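# Place a blue sponge flat on the shelf's top tier

## Task

Put one blue sponge so it lies flat on the upper level of the shelf, without shifting the shelf and while the other sponges already there stay flat and separated from each other; at the end neither gripper may be in contact with any sponge.

## Robot and tools

Robot: two arms, left_arm and right_arm, each with a two-finger parallel gripper and a wrist camera. Calibrated bases in the scene frame: left_arm at (+0.028, +0.365, +0.044) m, right_arm at (+0.028, -0.352, +0.027) m. Both are nearly unrotated, and up is +z for each.

Frames: the scene frame has its origin at table-top height midway between the arms. +x points out over the table, +y toward the left_arm, and +z up. Arm names do not match image sides. Each arm's reported hand pose, its targets and its offsets use that arm's own base axes. Fixed cameras and the table use the scene frame. end_effector_position is the point between the finger pads, about 1 cm short of the fingertips. Fingers point along the gripper's +z and close along its y. Reported poses can be wrong by a few cm, more at long reach.

Row layout, shared by execute_actions and move: 14 numbers in [-1, 1]. The first 7 are left_arm: dx, dy, dz, rx, ry, rz, opening. The last 7 are the same for right_arm. Always send all 14, even when only one arm should move. dx, dy, dz are an offset in the arm's base axes. rx, ry, rz are one rotation vector, applied about the Hand target's position. Scale: 1.0 = 0.6 m or 180 degrees, so 0.05 is 3 cm. Offsets are measured from the arm's Hand target as it stood when the action or move began, never from the previous row. Sending the same offset again moves the arm further. A translation longer than 1.0 may be shortened. Six zeros re-command the current Hand target. Opening is absolute, not an offset: +1 is fully open (0.094 m) and -1 is closed. A 0 is itself a command, so to keep a gripper unchanged, resend its current value.

execute_actions(actions, cameras): actions is a list of up to 15 actions. Each action is a list of up to 15 rows, each row played for one 1/30 s step. A short action repeats its last row to fill 15 steps. cameras lists camera names to return: ["all"], [] or names. Images come by default only when actions is empty. An empty call is a cheap status check.

move(target, speed, blend, opening_speed, blocking, cameras): moves each gripper in a straight line toward its target. target is one 14-number row or a list of up to 15 rows. Every row is an offset from the same starting Hand targets. speed is in m/s, 0.002 to 2.9, default 0.25, with rotation capped at twice that in rad/s. It can be one value or one per target. blend is a corner radius in m for lists. opening_speed is a rate on the -1 to +1 scale per second, at least 0.2. Use a slow one to squeeze something soft. blocking=false returns after about 0.5 s while motion continues. A move lasts at most 10 s and does not avoid obstacles or the other arm. Faster moves lag, stray and hit harder. A target set beyond a contact presses harder. Do not route a gripper near its own base, because that can flip the shoulder posture. The result adds a move: line giving the ending (done, off_target, moving, held, fault) and any limits (paced = clipped pose, held = steps withheld). An arm the line does not name ended within 10 mm and 2 degrees of its goal. done does not mean there is no contact.

wait(seconds 0 to 10, cameras) lets time pass holding the commands. stop(cameras) brakes a running move. zoom_image(camera, region [x0,y0,x1,y1] in pixels, at most 504x504) enlarges part of that camera's latest image. read_manual(section) only returns licence texts. finished_scene(scene) ends the current scene, using its number. It cannot be undone.

Cameras: cam_head_left, cam_head_right, cam_left_wrist, cam_right_wrist, each 896x504.

Result lines: end_effector_position (m) and end_effector_quat_wxyz in the arm's base frame. Hand target is the last commanded pose after clipping, and the next offsets count from it. Joint positions: the last entry is the finger opening in m. Joint velocities may say within noise. Joint torques include gravity, are noisy and offset, and joints 1 to 3 wrap at ±28 N m. Tool commands show each gripper's current command. grip_measured uses the -1..+1 scale. It reads up to about 2.7 mm wide when empty and tracks the command even after contact, so it will not show a touch. Calls with actions also list positions at some steps. Motor temperatures are reported too.

Behaviour: each step clips commanded orientation to within 40 degrees of the current one. The arm may come to rest a centimetre or more away from its goal in free air. The next command, even all zeros, requests the goal again, and you can add the remaining gap as an offset. An arm blocked by an object keeps pushing until commanded back past its gripper. Grip force is about 50 to 64 N per pad. Sponges are soft, so close slowly and not far past first contact. To release, command an opening well above grip_measured.

Avoid: dropping the sponge or releasing it while it moves, fast impacts, hard pushes into the shelf, knocking over the shelf or other sponges, and anything leaving the table. Bringing the arms together or letting one gripper close on the other is a serious failure. The clearance check cannot stop gripper-to-gripper contact. Keep loads and outstretched holds short: a MOTOR HOT line appears at 75 °C, and at 90 °C that arm folds and idles. Back both grippers off the sponges before finishing.

Each tool is called after "Request:" as a command line: name --argument value for each argument, lists and objects as JSON in quotes; but a table of rows of numbers goes row by row, as --pt "numbers of a row", without its own name.

## Session

Request:
execute_actions --actions '[]'

Scene clock: 0.00 s.
left_arm: end_effector_position=(+0.3102, -0.1452, +0.3743) grip_measured=+1.000 end_effector_quat_wxyz=(+0.489, +0.133, +0.768, -0.392) | right_arm: end_effector_position=(+0.3785, +0.1166, +0.4235) grip_measured=+1.000 end_effector_quat_wxyz=(+0.661, -0.108, +0.741, -0.040)
Joint positions: left_arm=[-0.08 1.058 1.159 -0.397 0.745 -0.301 0.094] | right_arm=[0.462 1.188 1.318 -0.262 0.375 -0.157 0.094]
Joint velocities: within noise
Joint torques (N m): no reading
Motor temperatures (°C): left_arm=[26 28 31 25 24 27 28] | right_arm=[28 32 27 27 27 28 28]
Heat: left arm: 31 °C; right arm: 32 °C.
Hand target: left_arm +0.3047, -0.1459, +0.3923; +0.510, +0.148, +0.752, -0.391 | right_arm +0.3731, +0.1127, +0.4403; +0.677, -0.096, +0.729, -0.035
Tool commands: left_gripper/opening=+1.0 right_gripper/opening=+1.0

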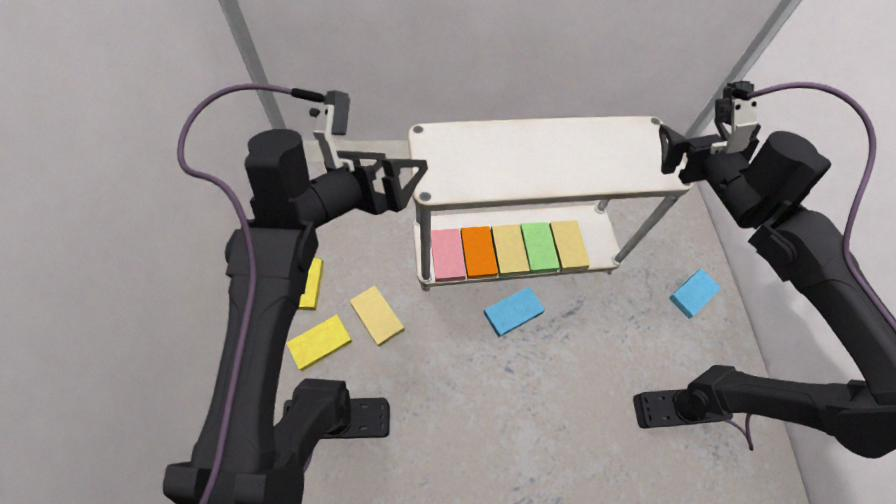

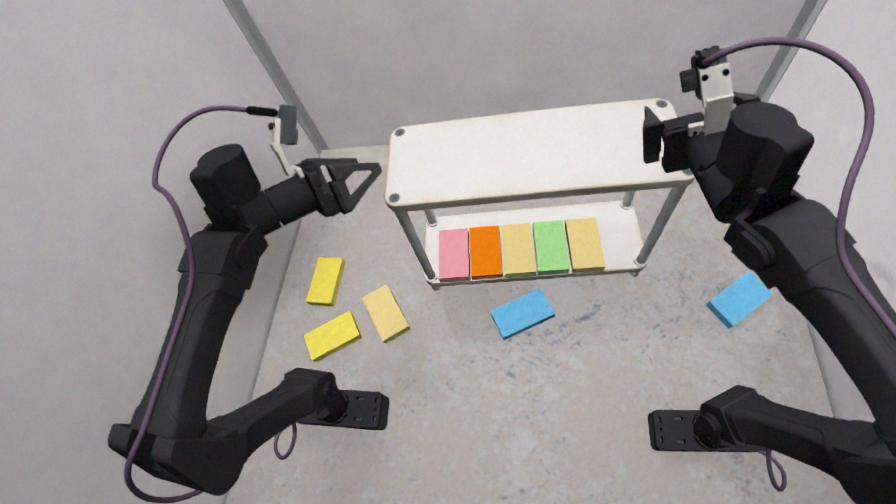

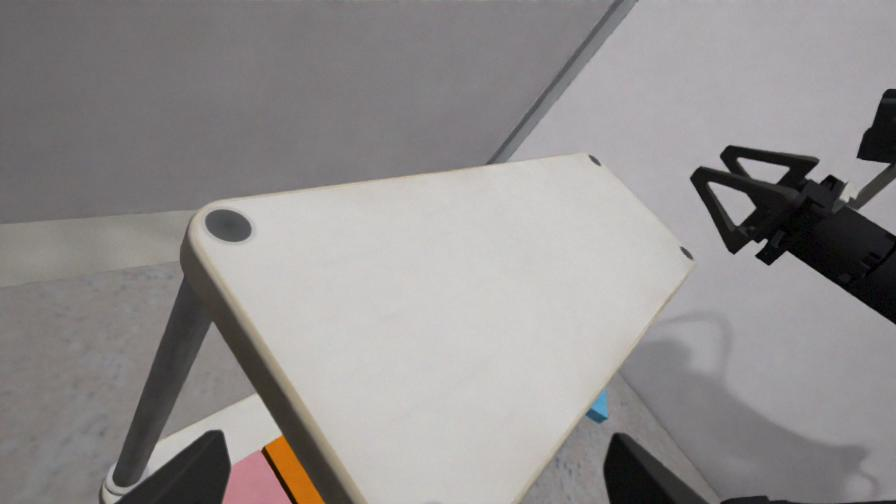

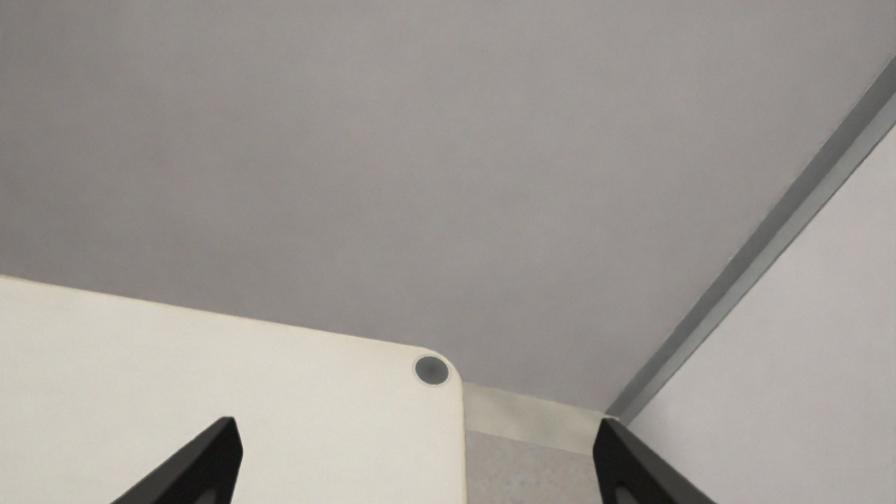

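Request:
zoom_image --camera "cam_head_left" --region '[400, 190, 660, 340]'

Request:
zoom_image --camera "cam_head_left" --region '[390, 90, 750, 300]'

Request:
zoom_image --camera "cam_head_right" --region '[370, 90, 790, 340]'

Scaled by 1.938 from the camera's 896x504 image, which has a finer 1280x720 frame.

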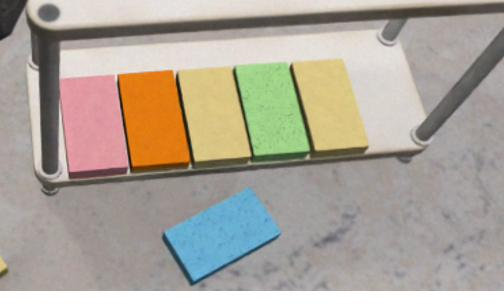

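Scaled by 1.400 from the camera's 896x504 image, which has a finer 1280x720 frame.

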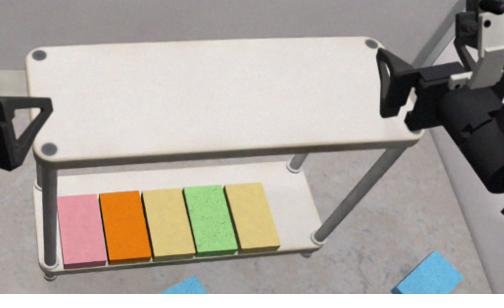

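Scaled by 1.200 from the camera's 896x504 image, which has a finer 1280x720 frame.

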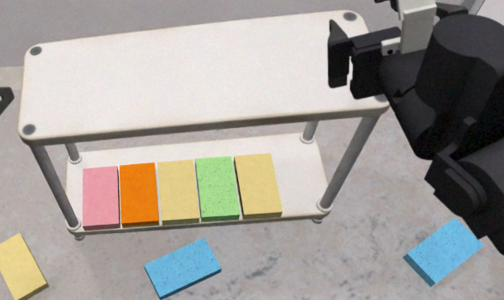

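Request:
zoom_image --camera "cam_head_left" --region '[470, 275, 560, 345]'

Request:
zoom_image --camera "cam_head_right" --region '[470, 275, 570, 345]'

Request:
zoom_image --camera "cam_head_left" --region '[650, 250, 740, 330]'

Scaled by 5.600 from the camera's 896x504 image, which has a finer 1280x720 frame.

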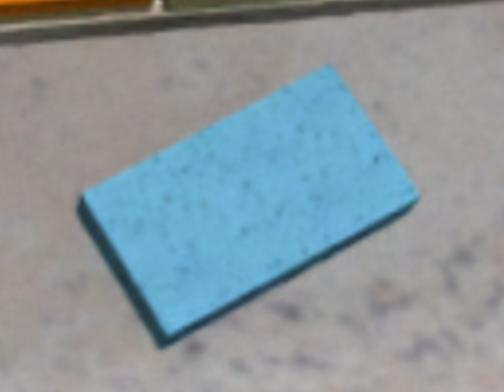

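Scaled by 5.040 from the camera's 896x504 image, which has a finer 1280x720 frame.

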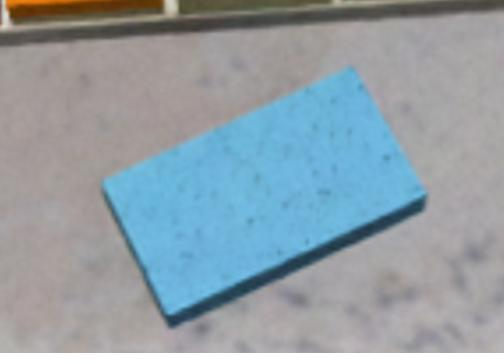

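Scaled by 5.600 from the camera's 896x504 image, which has a finer 1280x720 frame.

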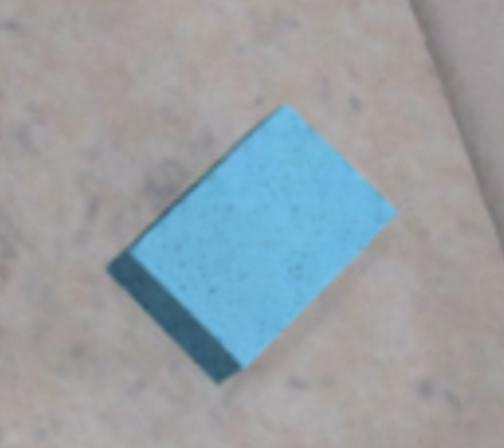

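Request:
move --pt "-0.0912 -0.1235 0.0295 0.106 -0.009 -0.0675 1.0 0 0 0 0 0 0 1.0" --pt "-0.1745 -0.2235 -0.0538 0.2117 -0.0176 -0.135 1.0 0 0 0 0 0 0 1.0" --pt "-0.1678 -0.3193 -0.4972 0.2117 -0.0176 -0.135 1.0 0 0 0 0 0 0 1.0" --speed 0.2 --blend '[0.03, 0.03, 0]' --cameras '["all"]'

Scene clock: 25.80 s.
left_arm: end_effector_position=(+0.2048, -0.3295, +0.0878) grip_measured=+1.000 end_effector_quat_wxyz=(+0.343, +0.472, +0.786, -0.206) | right_arm: end_effector_position=(+0.3785, +0.1166, +0.4235) grip_measured=+1.000 end_effector_quat_wxyz=(+0.661, -0.108, +0.741, -0.040)
Joint positions: left_arm=[-0.985 1.443 0.691 0.002 0.07 0.065 0.094] | right_arm=[0.462 1.188 1.318 -0.262 0.375 -0.157 0.094]
Joint torques (N m): left_arm=[-0.5 -3.79 4.38 1.97 -0.08 -0.08] | right_arm=[-0.1 -4.49 6.75 2.2 -0.01 0.01]
Motor temperatures (°C): left_arm=[26 28 34 29 24 27 28] | right_arm=[28 33 28 34 27 28 28]
Heat: left arm: 34 °C; right arm: 34 °C.
Hand target: left_arm +0.2040, -0.3374, +0.0940; +0.362, +0.468, +0.776, -0.219 | right_arm +0.3731, +0.1127, +0.4403; +0.677, -0.096, +0.729, -0.035
Off the commanded pose: left_arm 0.010 m, 3 deg | right_arm 0.018 m, 3 deg.
move: off_target (left_arm, right_arm)

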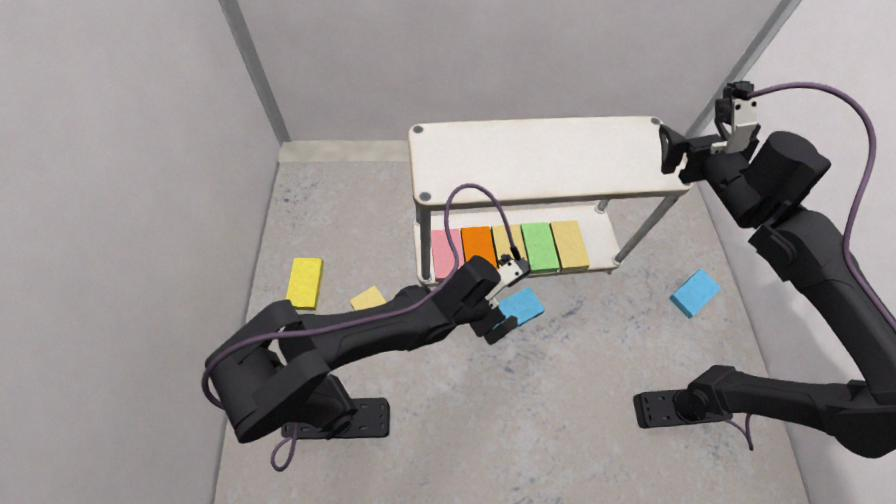

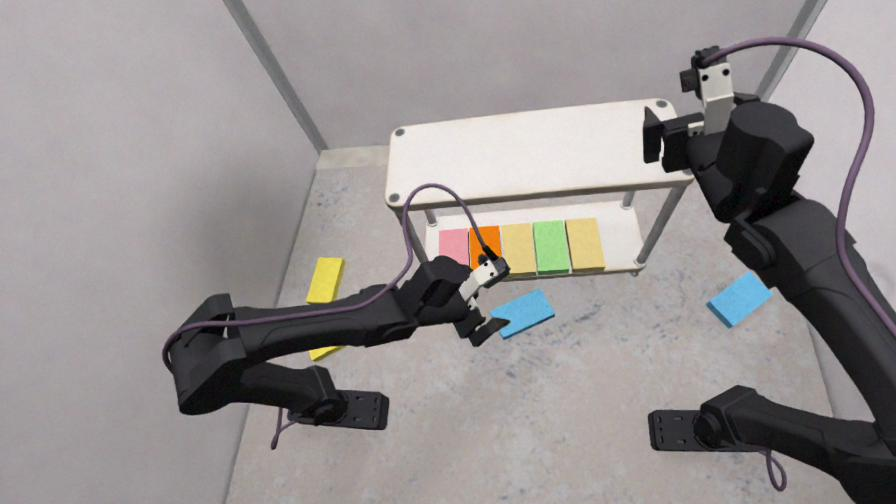

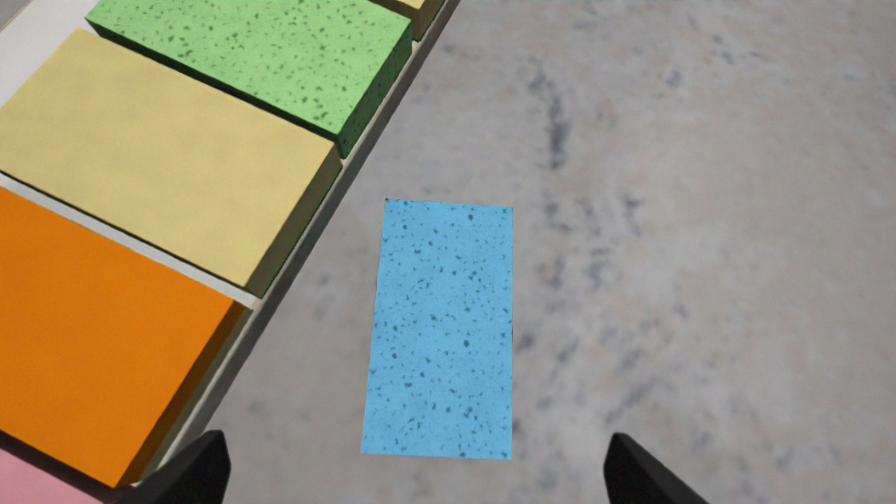

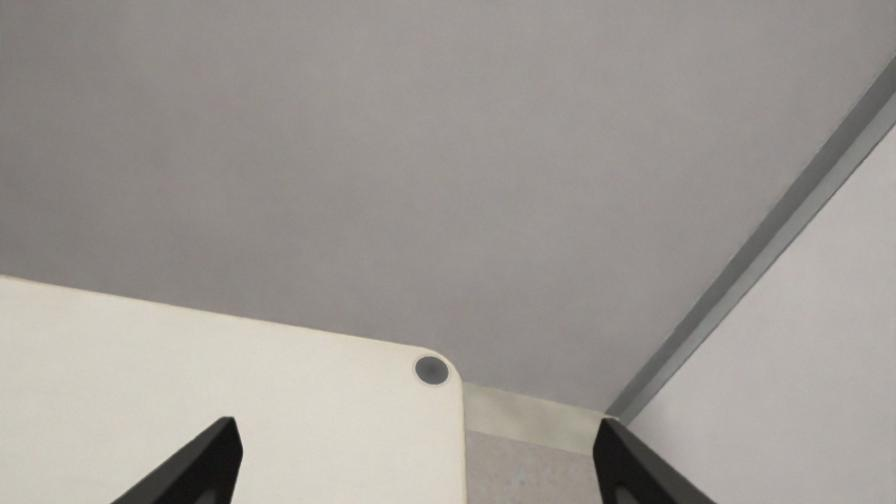

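Request:
move --target '[0.0377, -0.0927, -0.1067, 0, 0, -0.0106, 1.0, 0, 0, 0, 0, 0, 0, 1.0]' --speed 0.15 --cameras '["cam_left_wrist"]'

Scene clock: 29.97 s.
left_arm: end_effector_position=(+0.2175, -0.3652, +0.0046) grip_measured=+1.000 end_effector_quat_wxyz=(+0.318, +0.484, +0.791, -0.198) | right_arm: end_effector_position=(+0.3785, +0.1166, +0.4235) grip_measured=+1.000 end_effector_quat_wxyz=(+0.661, -0.108, +0.741, -0.040)
Joint positions: left_arm=[-1.007 1.83 0.734 0.291 0.07 0.064 0.094] | right_arm=[0.462 1.188 1.318 -0.262 0.375 -0.157 0.094]
Joint torques (N m): left_arm=[-0.43 -5.57 7.61 1.9 0.02 0.02] | right_arm=[-0.1 -4.49 6.75 2.2 -0.01 0.01]
Heat: left arm: 34 °C; right arm: 35 °C.
Hand target: left_arm +0.2266, -0.3931, +0.0300; +0.359, +0.481, +0.768, -0.225 | right_arm +0.3731, +0.1127, +0.4403; +0.677, -0.096, +0.729, -0.035
Off the commanded pose: left_arm 0.039 m, 6 deg | right_arm 0.018 m, 3 deg.
move: off_target (left_arm, right_arm)
Images, in order (width x height): cam_left_wrist 896x504.

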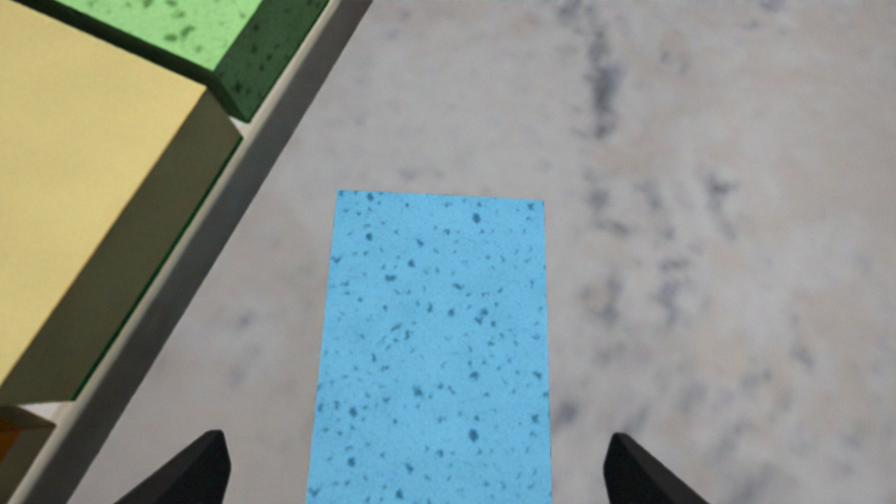

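Request:
move --target '[0.0148, -0.0315, -0.0517, -0.0149, -0.0076, 0, 1.0, 0, 0, 0, 0, 0, 0, 1.0]' --speed 0.1 --cameras '["cam_left_wrist", "cam_head_right"]'

Scene clock: 33.13 s.
left_arm: end_effector_position=(+0.2272, -0.3853, -0.0241) grip_measured=+1.000 end_effector_quat_wxyz=(+0.341, +0.481, +0.779, -0.210) | right_arm: end_effector_position=(+0.3785, +0.1166, +0.4235) grip_measured=+1.000 end_effector_quat_wxyz=(+0.661, -0.108, +0.741, -0.040)
Joint positions: left_arm=[-1.013 2.004 0.755 0.501 0.068 0.064 0.094] | right_arm=[0.462 1.188 1.318 -0.262 0.375 -0.157 0.094]
Joint torques (N m): left_arm=[-0.44 -6.22 6.86 1.98 0.03 -0.06] | right_arm=[-0.09 -4.49 6.74 2.2 -0.01 0.01]
Heat: left arm: 34 °C; right arm: 35 °C.
Hand target: left_arm +0.2355, -0.4120, -0.0010; +0.379, +0.475, +0.758, -0.237 | right_arm +0.3731, +0.1127, +0.4403; +0.677, -0.096, +0.729, -0.035
Off the commanded pose: left_arm 0.036 m, 6 deg | right_arm 0.018 m, 3 deg.
move: off_target (left_arm, right_arm)
Images, in order (width x height): cam_head_right 896x504, cam_left_wrist 896x504.

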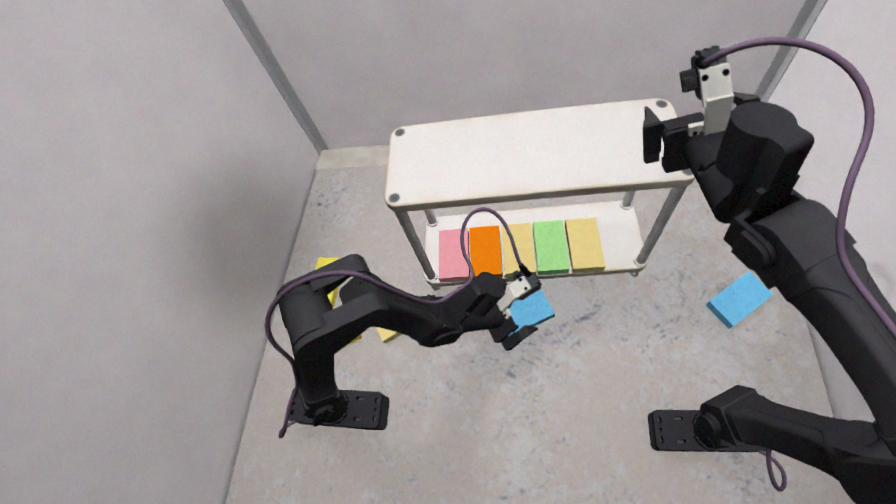

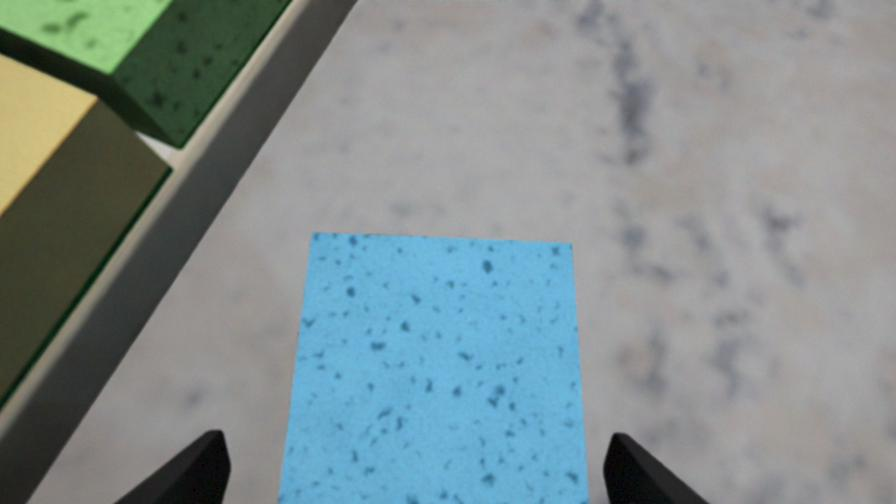

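Request:
move --target '[0, 0, 0, 0, 0, 0, 0.36, 0, 0, 0, 0, 0, 0, 1.0]' --opening_speed 0.4 --cameras '["cam_left_wrist"]'

Scene clock: 36.10 s.
left_arm: end_effector_position=(+0.2274, -0.3855, -0.0238) grip_measured=+0.362 end_effector_quat_wxyz=(+0.341, +0.480, +0.780, -0.211) | right_arm: end_effector_position=(+0.3785, +0.1166, +0.4235) grip_measured=+1.000 end_effector_quat_wxyz=(+0.661, -0.108, +0.741, -0.040)
Joint positions: left_arm=[-1.013 2.004 0.755 0.502 0.068 0.061 0.064] | right_arm=[0.462 1.188 1.318 -0.262 0.375 -0.157 0.094]
Joint velocities: left_arm=[0.027 -0.012 -0.002 -0.022 0.037 0.007 -0.005] | right_arm=[within noise]
Joint torques (N m): left_arm=[-0.44 -6.15 6.95 1.97 0.04 -0.08] | right_arm=[-0.09 -4.51 6.75 2.2 -0.01 0.02]
Heat: left arm: 34 °C; right arm: 36 °C.
Hand target: left_arm +0.2355, -0.4120, -0.0010; +0.379, +0.475, +0.758, -0.237 | right_arm +0.3731, +0.1127, +0.4403; +0.677, -0.096, +0.729, -0.035
Off the commanded pose: left_arm 0.036 m, 6 deg | right_arm 0.018 m, 3 deg.
move: off_target (left_arm, right_arm)
Images, in order (width x height): cam_left_wrist 896x504.

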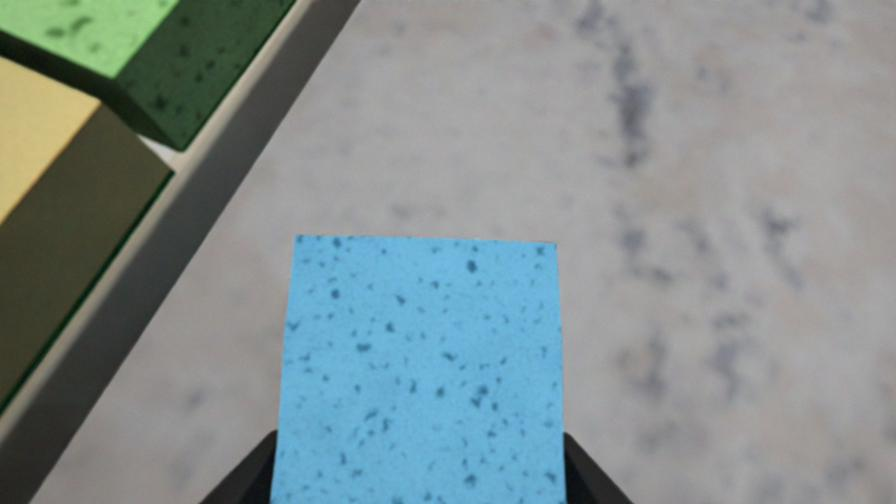

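Request:
zoom_image --camera "cam_left_wrist" --region '[200, 380, 640, 504]'

Scaled by 1.145 from the camera's 896x504 image, which has a finer 1280x720 frame.

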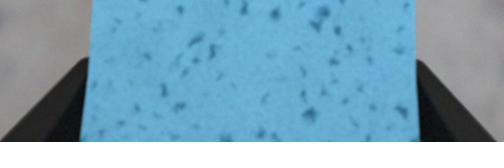

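Request:
move --target '[0, 0, 0, 0, 0, 0, 0.3, 0, 0, 0, 0, 0, 0, 1.0]' --opening_speed 0.3 --cameras '["cam_left_wrist"]'

Scene clock: 39.07 s.
left_arm: end_effector_position=(+0.2275, -0.3857, -0.0235) grip_measured=+0.345 end_effector_quat_wxyz=(+0.342, +0.480, +0.780, -0.211) | right_arm: end_effector_position=(+0.3785, +0.1166, +0.4235) grip_measured=+1.000 end_effector_quat_wxyz=(+0.661, -0.108, +0.741, -0.040)
Joint positions: left_arm=[-1.013 2.004 0.755 0.504 0.068 0.061 0.063] | right_arm=[0.462 1.188 1.318 -0.262 0.375 -0.157 0.094]
Joint torques (N m): left_arm=[-0.43 -6.12 6.95 1.95 0.02 -0.07] | right_arm=[-0.09 -4.49 6.75 2.2 -0.01 0.02]
Heat: left arm: 34 °C; right arm: 36 °C.
Hand target: left_arm +0.2355, -0.4120, -0.0010; +0.379, +0.475, +0.758, -0.237 | right_arm +0.3731, +0.1127, +0.4403; +0.677, -0.096, +0.729, -0.035
Off the commanded pose: left_arm 0.035 m, 6 deg | right_arm 0.018 m, 3 deg.
move: off_target (left_arm, right_arm)
Images, in order (width x height): cam_left_wrist 896x504.

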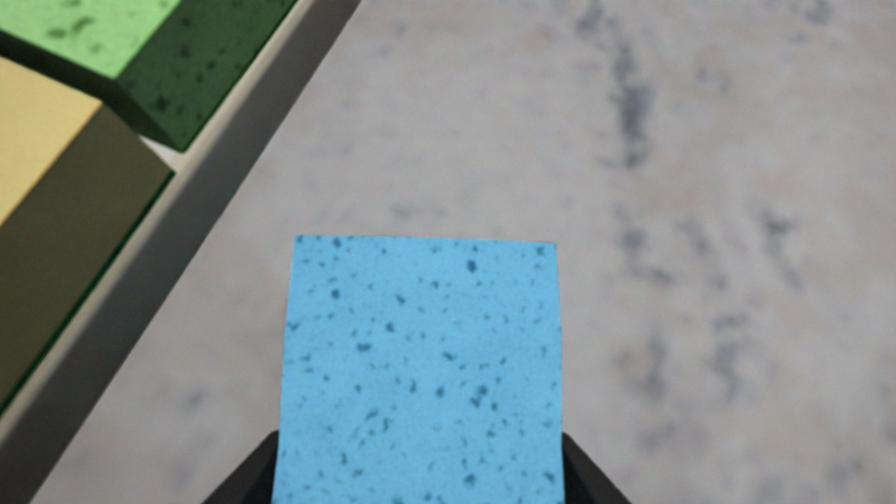

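Request:
move --target '[0, 0, 0.083, 0, 0, 0, 0.3, 0, 0, 0, 0, 0, 0, 1.0]' --speed 0.1 --cameras '["cam_left_wrist", "cam_head_right"]'

Scene clock: 43.13 s.
left_arm: end_effector_position=(+0.2348, -0.3974, +0.0220) grip_measured=+0.344 end_effector_quat_wxyz=(+0.363, +0.475, +0.770, -0.222) | right_arm: end_effector_position=(+0.3785, +0.1166, +0.4235) grip_measured=+1.000 end_effector_quat_wxyz=(+0.661, -0.108, +0.741, -0.040)
Joint positions: left_arm=[-1.013 1.891 0.808 0.389 0.068 0.061 0.063] | right_arm=[0.462 1.188 1.318 -0.262 0.375 -0.157 0.094]
Joint torques (N m): left_arm=[-0.38 -9.05 7.47 1.16 0.02 -0.06] | right_arm=[-0.09 -4.51 6.74 2.2 -0.01 0.01]
Heat: left arm: 34 °C; right arm: 36 °C.
Hand target: left_arm +0.2355, -0.4120, +0.0488; +0.379, +0.475, +0.758, -0.237 | right_arm +0.3731, +0.1127, +0.4403; +0.677, -0.096, +0.729, -0.035
Off the commanded pose: left_arm 0.030 m, 3 deg | right_arm 0.018 m, 3 deg.
move: off_target (left_arm, right_arm)
Images, in order (width x height): cam_head_right 896x504, cam_left_wrist 896x504.

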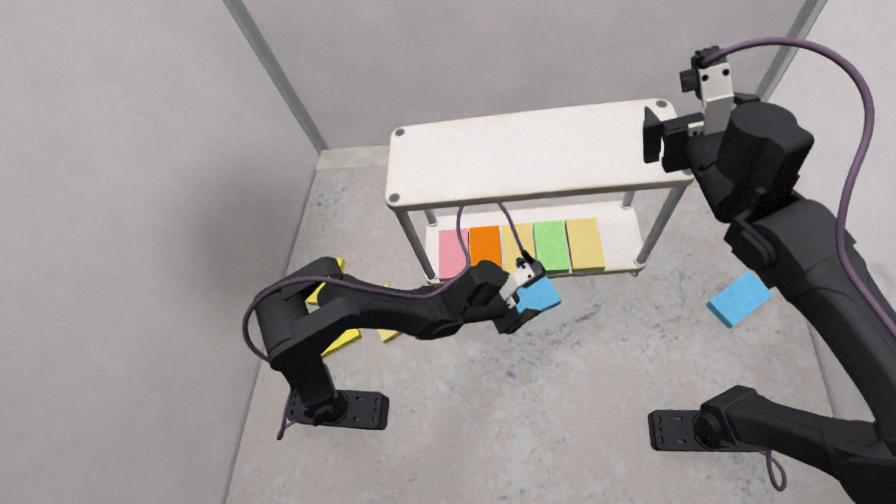

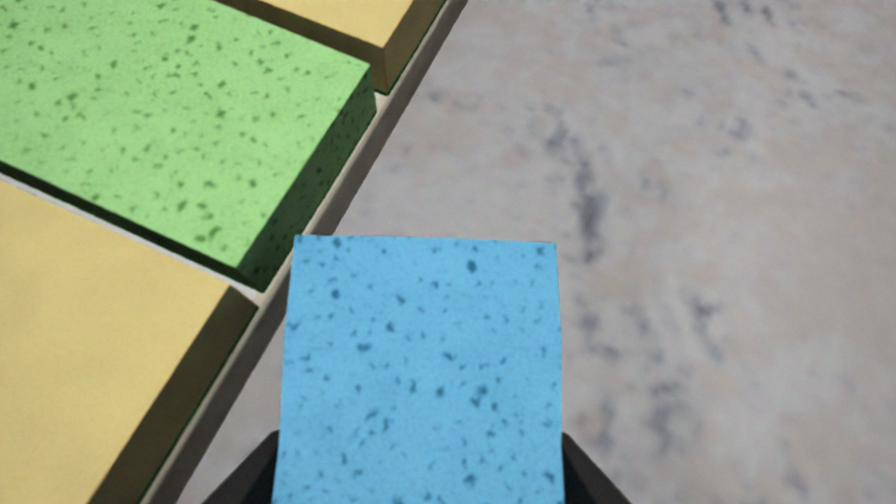

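Request:
move --pt "-0.1092 0.12 0.2853 0 0 0 0.3 0 0 0 0 0 0 1.0" --pt "-0.1092 0.1783 0.5853 0 0 0.0783 0.3 0 0 0 0 0 0 1.0" --speed 0.2 --blend '[0.05, 0]' --cameras '["cam_left_wrist", "cam_head_right"]'

Scene clock: 47.17 s.
left_arm: end_effector_position=(+0.1733, -0.3112, +0.3833) grip_measured=+0.344 end_effector_quat_wxyz=(+0.393, +0.386, +0.814, -0.184) | right_arm: end_effector_position=(+0.3785, +0.1166, +0.4235) grip_measured=+1.000 end_effector_quat_wxyz=(+0.661, -0.108, +0.741, -0.040)
Joint positions: left_arm=[-1.182 1.389 1.842 -1.147 -0.234 -0.186 0.063] | right_arm=[0.462 1.188 1.318 -0.262 0.375 -0.157 0.094]
Joint torques (N m): left_arm=[-0.46 -2.92 8.68 1.16 -0.27 -0.07] | right_arm=[-0.09 -4.51 6.75 2.2 -0.01 0.01]
Heat: left arm: 35 °C; right arm: 37 °C.
Hand target: left_arm +0.1700, -0.3050, +0.3999; +0.405, +0.378, +0.811, -0.189 | right_arm +0.3731, +0.1127, +0.4403; +0.677, -0.096, +0.729, -0.035
Off the commanded pose: left_arm 0.018 m, 2 deg | right_arm 0.018 m, 3 deg.
move: off_target (left_arm, right_arm)
Images, in order (width x height): cam_head_right 896x504, cam_left_wrist 896x504.

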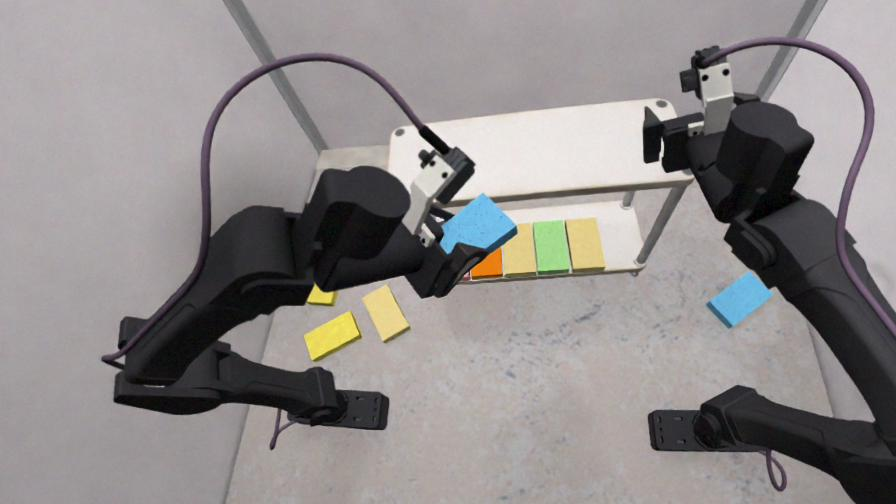

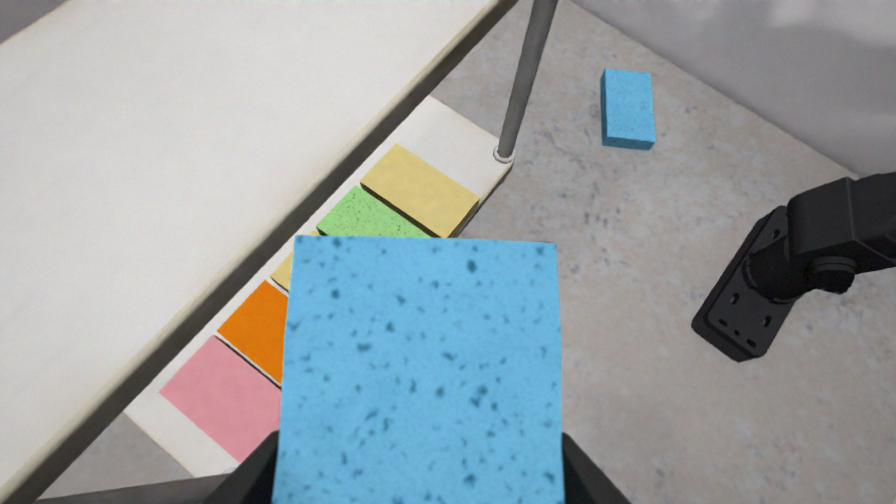

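Request:
move --target '[0.3367, 0.0417, -0.0165, 0, 0, 0.0744, 0.3, 0, 0, 0, 0, 0, 0, 1.0]' --speed 0.2 --cameras '["all"]'

Scene clock: 49.43 s.
left_arm: end_effector_position=(+0.3687, -0.2725, +0.3600) grip_measured=+0.344 end_effector_quat_wxyz=(+0.384, +0.279, +0.871, -0.124) | right_arm: end_effector_position=(+0.3785, +0.1166, +0.4235) grip_measured=+1.000 end_effector_quat_wxyz=(+0.661, -0.108, +0.741, -0.040)
Joint positions: left_arm=[-0.645 1.771 2.17 -1.139 -0.016 -0.017 0.063] | right_arm=[0.462 1.188 1.318 -0.262 0.375 -0.157 0.094]
Joint torques (N m): left_arm=[0.03 -6.13 8.84 1.77 0.09 0.04] | right_arm=[-0.09 -4.51 6.75 2.2 -0.01 0.01]
Heat: left arm: 35 °C; right arm: 37 °C.
Hand target: left_arm +0.3720, -0.2800, +0.3900; +0.424, +0.281, +0.849, -0.140 | right_arm +0.3731, +0.1127, +0.4403; +0.677, -0.096, +0.729, -0.035
Off the commanded pose: left_arm 0.031 m, 6 deg | right_arm 0.018 m, 3 deg.
move: off_target (left_arm, right_arm)

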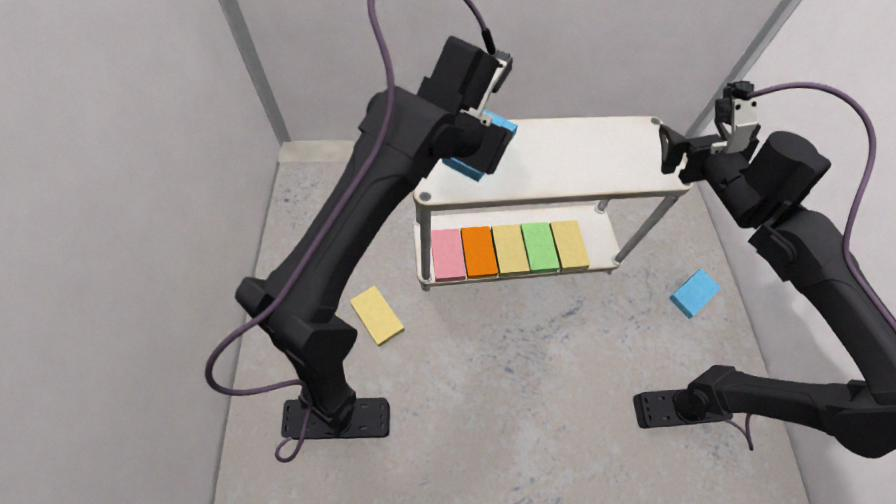

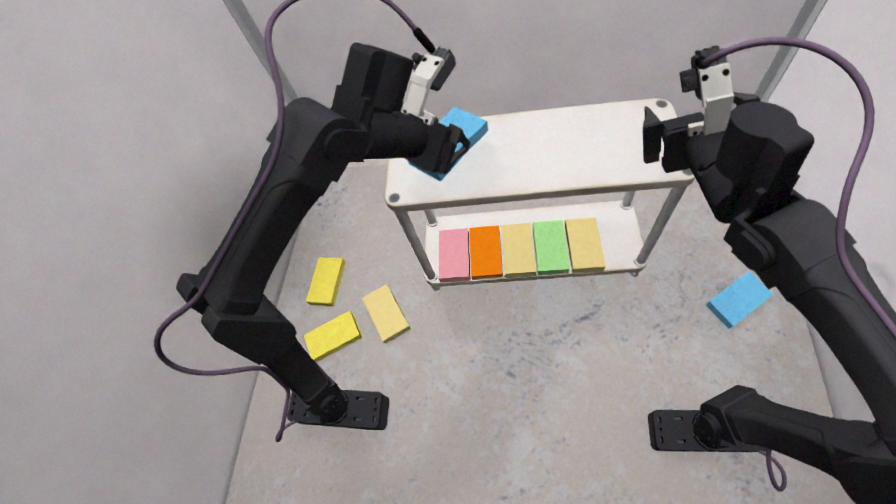

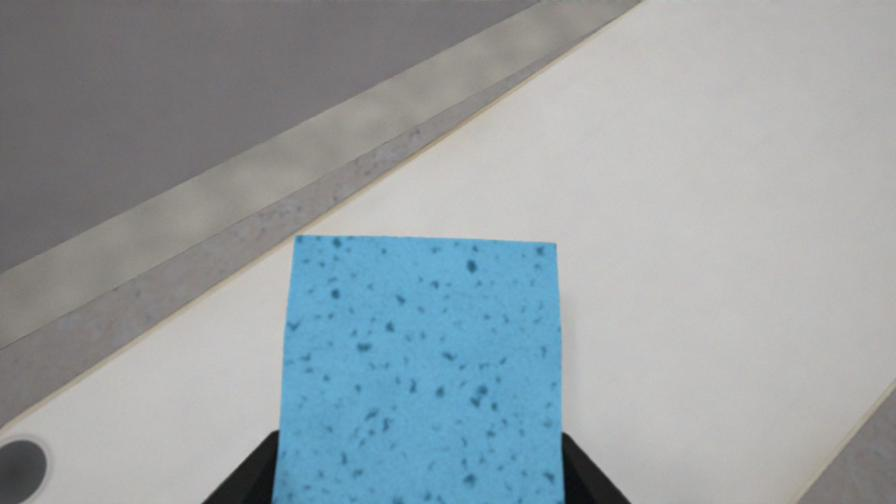

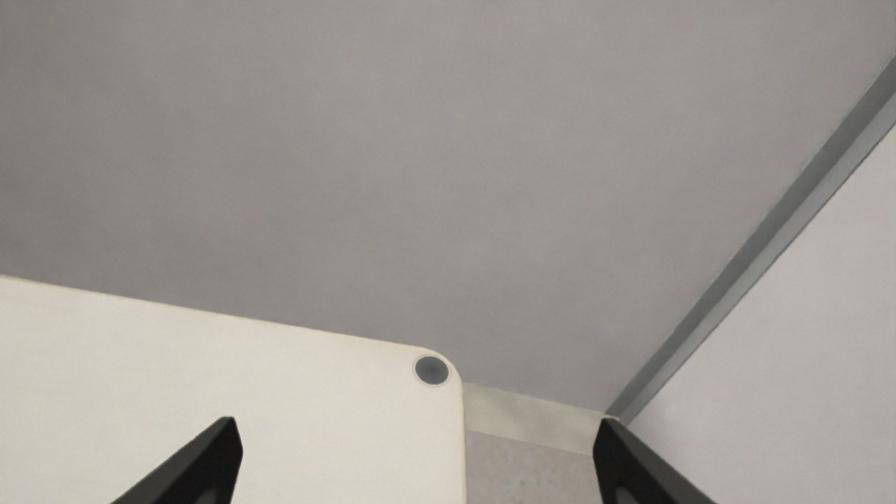

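Request:
move --target '[0.009, -0.0085, -0.025, 0, 0, 0, 0.3, 0, 0, 0, 0, 0, 0, 1.0]' --speed 0.06 --cameras '["cam_left_wrist", "cam_head_right"]'

Scene clock: 52.80 s.
left_arm: end_effector_position=(+0.3744, -0.2771, +0.3614) grip_measured=+0.344 end_effector_quat_wxyz=(+0.395, +0.278, +0.866, -0.129) | right_arm: end_effector_position=(+0.3785, +0.1166, +0.4235) grip_measured=+1.000 end_effector_quat_wxyz=(+0.661, -0.108, +0.741, -0.040)
Joint positions: left_arm=[-0.645 1.771 2.151 -1.093 -0.015 -0.017 0.063] | right_arm=[0.462 1.188 1.318 -0.262 0.375 -0.157 0.094]
Joint torques (N m): left_arm=[-0.12 -6.95 3.95 2.05 0.08 0.01] | right_arm=[-0.09 -4.49 6.74 2.2 -0.01 0.01]
Heat: left arm: 35 °C; right arm: 37 °C.
Hand target: left_arm +0.3774, -0.2851, +0.3750; +0.424, +0.281, +0.849, -0.140 | right_arm +0.3731, +0.1127, +0.4403; +0.677, -0.096, +0.729, -0.035
Off the commanded pose: left_arm 0.016 m, 4 deg | right_arm 0.018 m, 3 deg.
move: off_target (left_arm, right_arm)
Images, in order (width x height): cam_head_right 896x504, cam_left_wrist 896x504.

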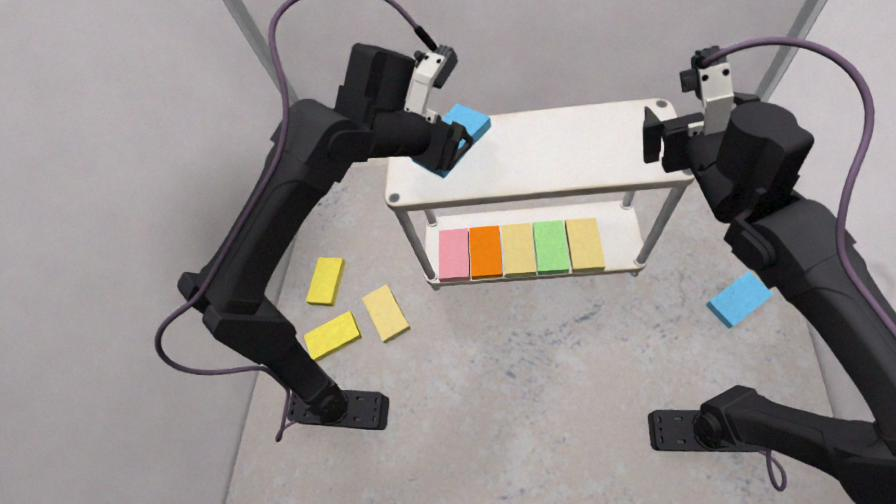

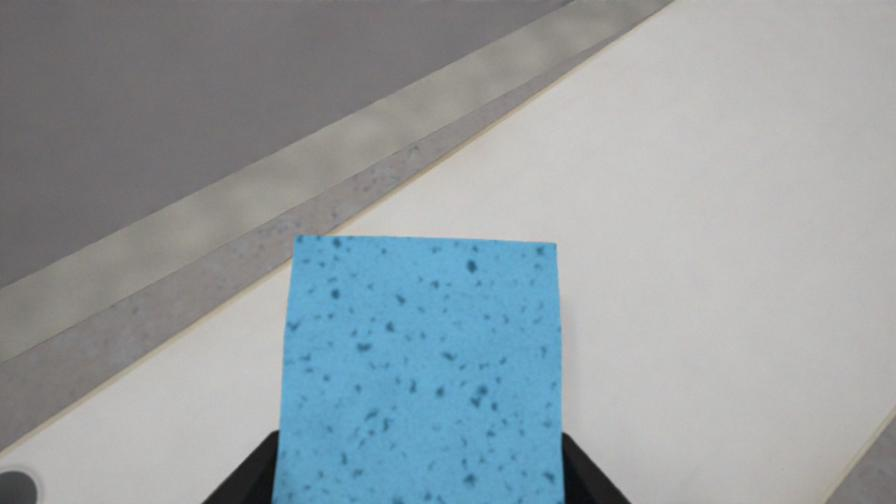

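Request:
move --target '[0, 0, -0.0383, 0, 0, 0, 0.3, 0, 0, 0, 0, 0, 0, 1.0]' --speed 0.06 --cameras '["cam_left_wrist"]'

Scene clock: 54.20 s.
left_arm: end_effector_position=(+0.3799, -0.2812, +0.3325) grip_measured=+0.344 end_effector_quat_wxyz=(+0.392, +0.279, +0.867, -0.127) | right_arm: end_effector_position=(+0.3785, +0.1166, +0.4235) grip_measured=+1.000 end_effector_quat_wxyz=(+0.661, -0.108, +0.741, -0.040)
Joint positions: left_arm=[-0.645 1.733 1.977 -0.964 -0.015 -0.016 0.063] | right_arm=[0.462 1.188 1.318 -0.262 0.375 -0.157 0.094]
Joint torques (N m): left_arm=[-0.14 -8.64 3.9 1.95 0.06 0.01] | right_arm=[-0.1 -4.51 6.75 2.2 -0.01 0.02]
Heat: left arm: 35 °C; right arm: 37 °C.
Hand target: left_arm +0.3774, -0.2851, +0.3521; +0.424, +0.281, +0.849, -0.140 | right_arm +0.3731, +0.1127, +0.4403; +0.677, -0.096, +0.729, -0.035
Off the commanded pose: left_arm 0.020 m, 4 deg | right_arm 0.018 m, 3 deg.
move: off_target (left_arm, right_arm)
Images, in order (width x height): cam_left_wrist 896x504.

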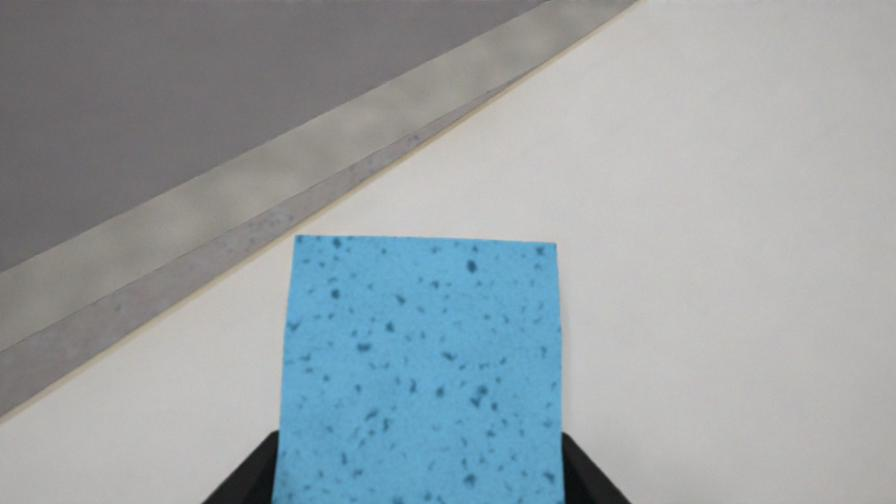

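Request:
wait --seconds 0 --cameras '["cam_head_left", "cam_head_right"]'

Request:
zoom_image --camera "cam_head_right" --region '[380, 90, 520, 210]'

Request:
zoom_image --camera "cam_head_left" --region '[410, 90, 550, 210]'

Scene clock: 54.40 s.
left_arm: end_effector_position=(+0.3799, -0.2812, +0.3325) grip_measured=+0.344 end_effector_quat_wxyz=(+0.392, +0.279, +0.867, -0.127) | right_arm: end_effector_position=(+0.3785, +0.1166, +0.4235) grip_measured=+1.000 end_effector_quat_wxyz=(+0.661, -0.108, +0.741, -0.040)
Joint positions: left_arm=[-0.645 1.733 1.977 -0.964 -0.015 -0.016 0.063] | right_arm=[0.462 1.188 1.318 -0.262 0.375 -0.157 0.094]
Joint torques (N m): left_arm=[-0.16 -8.57 3.92 1.94 0.08 0.03] | right_arm=[-0.09 -4.51 6.75 2.2 -0.01 0.02]
Heat: left arm: 34 °C; right arm: 37 °C.
Hand target: left_arm +0.3774, -0.2851, +0.3521; +0.424, +0.281, +0.849, -0.140 | right_arm +0.3731, +0.1127, +0.4403; +0.677, -0.096, +0.729, -0.035
Tool commands: left_gripper/opening=+0.3 right_gripper/opening=+1.0
Off the commanded pose: left_arm 0.020 m, 4 deg | right_arm 0.018 m, 3 deg.
Images, in order (width x height): cam_head_left 896x504, cam_head_right 896x504.

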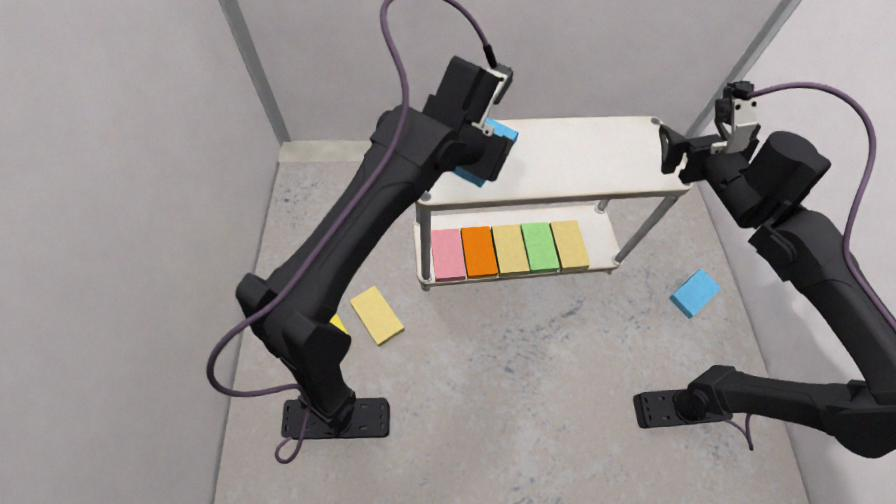

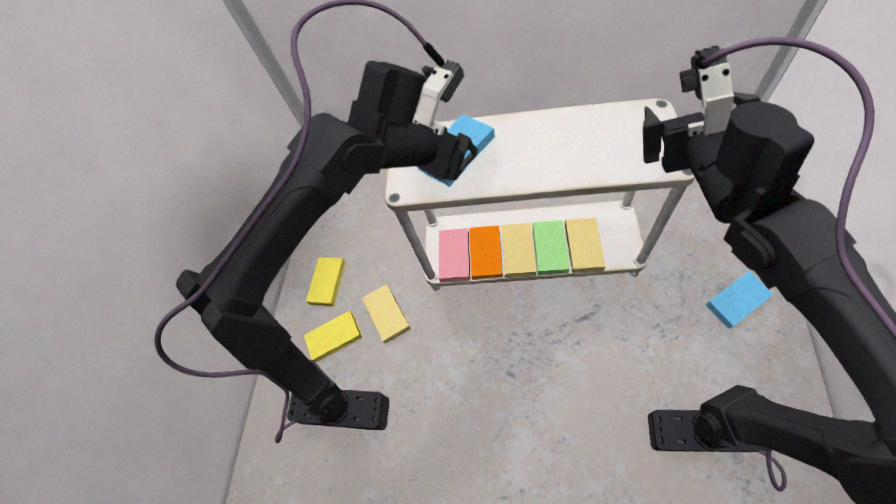

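Scaled by 3.600 from the camera's 896x504 image, which has a finer 1280x720 frame.

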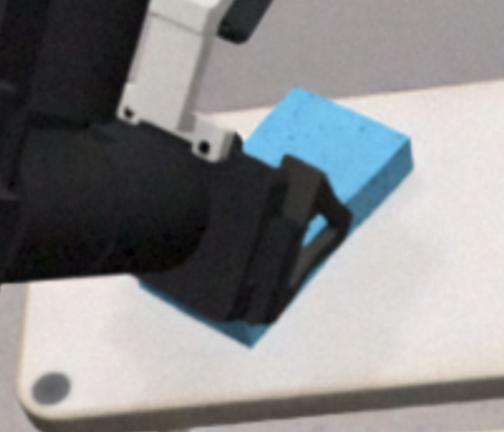

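Scaled by 3.600 from the camera's 896x504 image, which has a finer 1280x720 frame.

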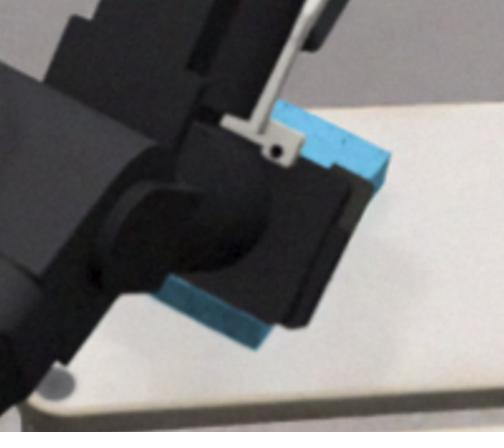

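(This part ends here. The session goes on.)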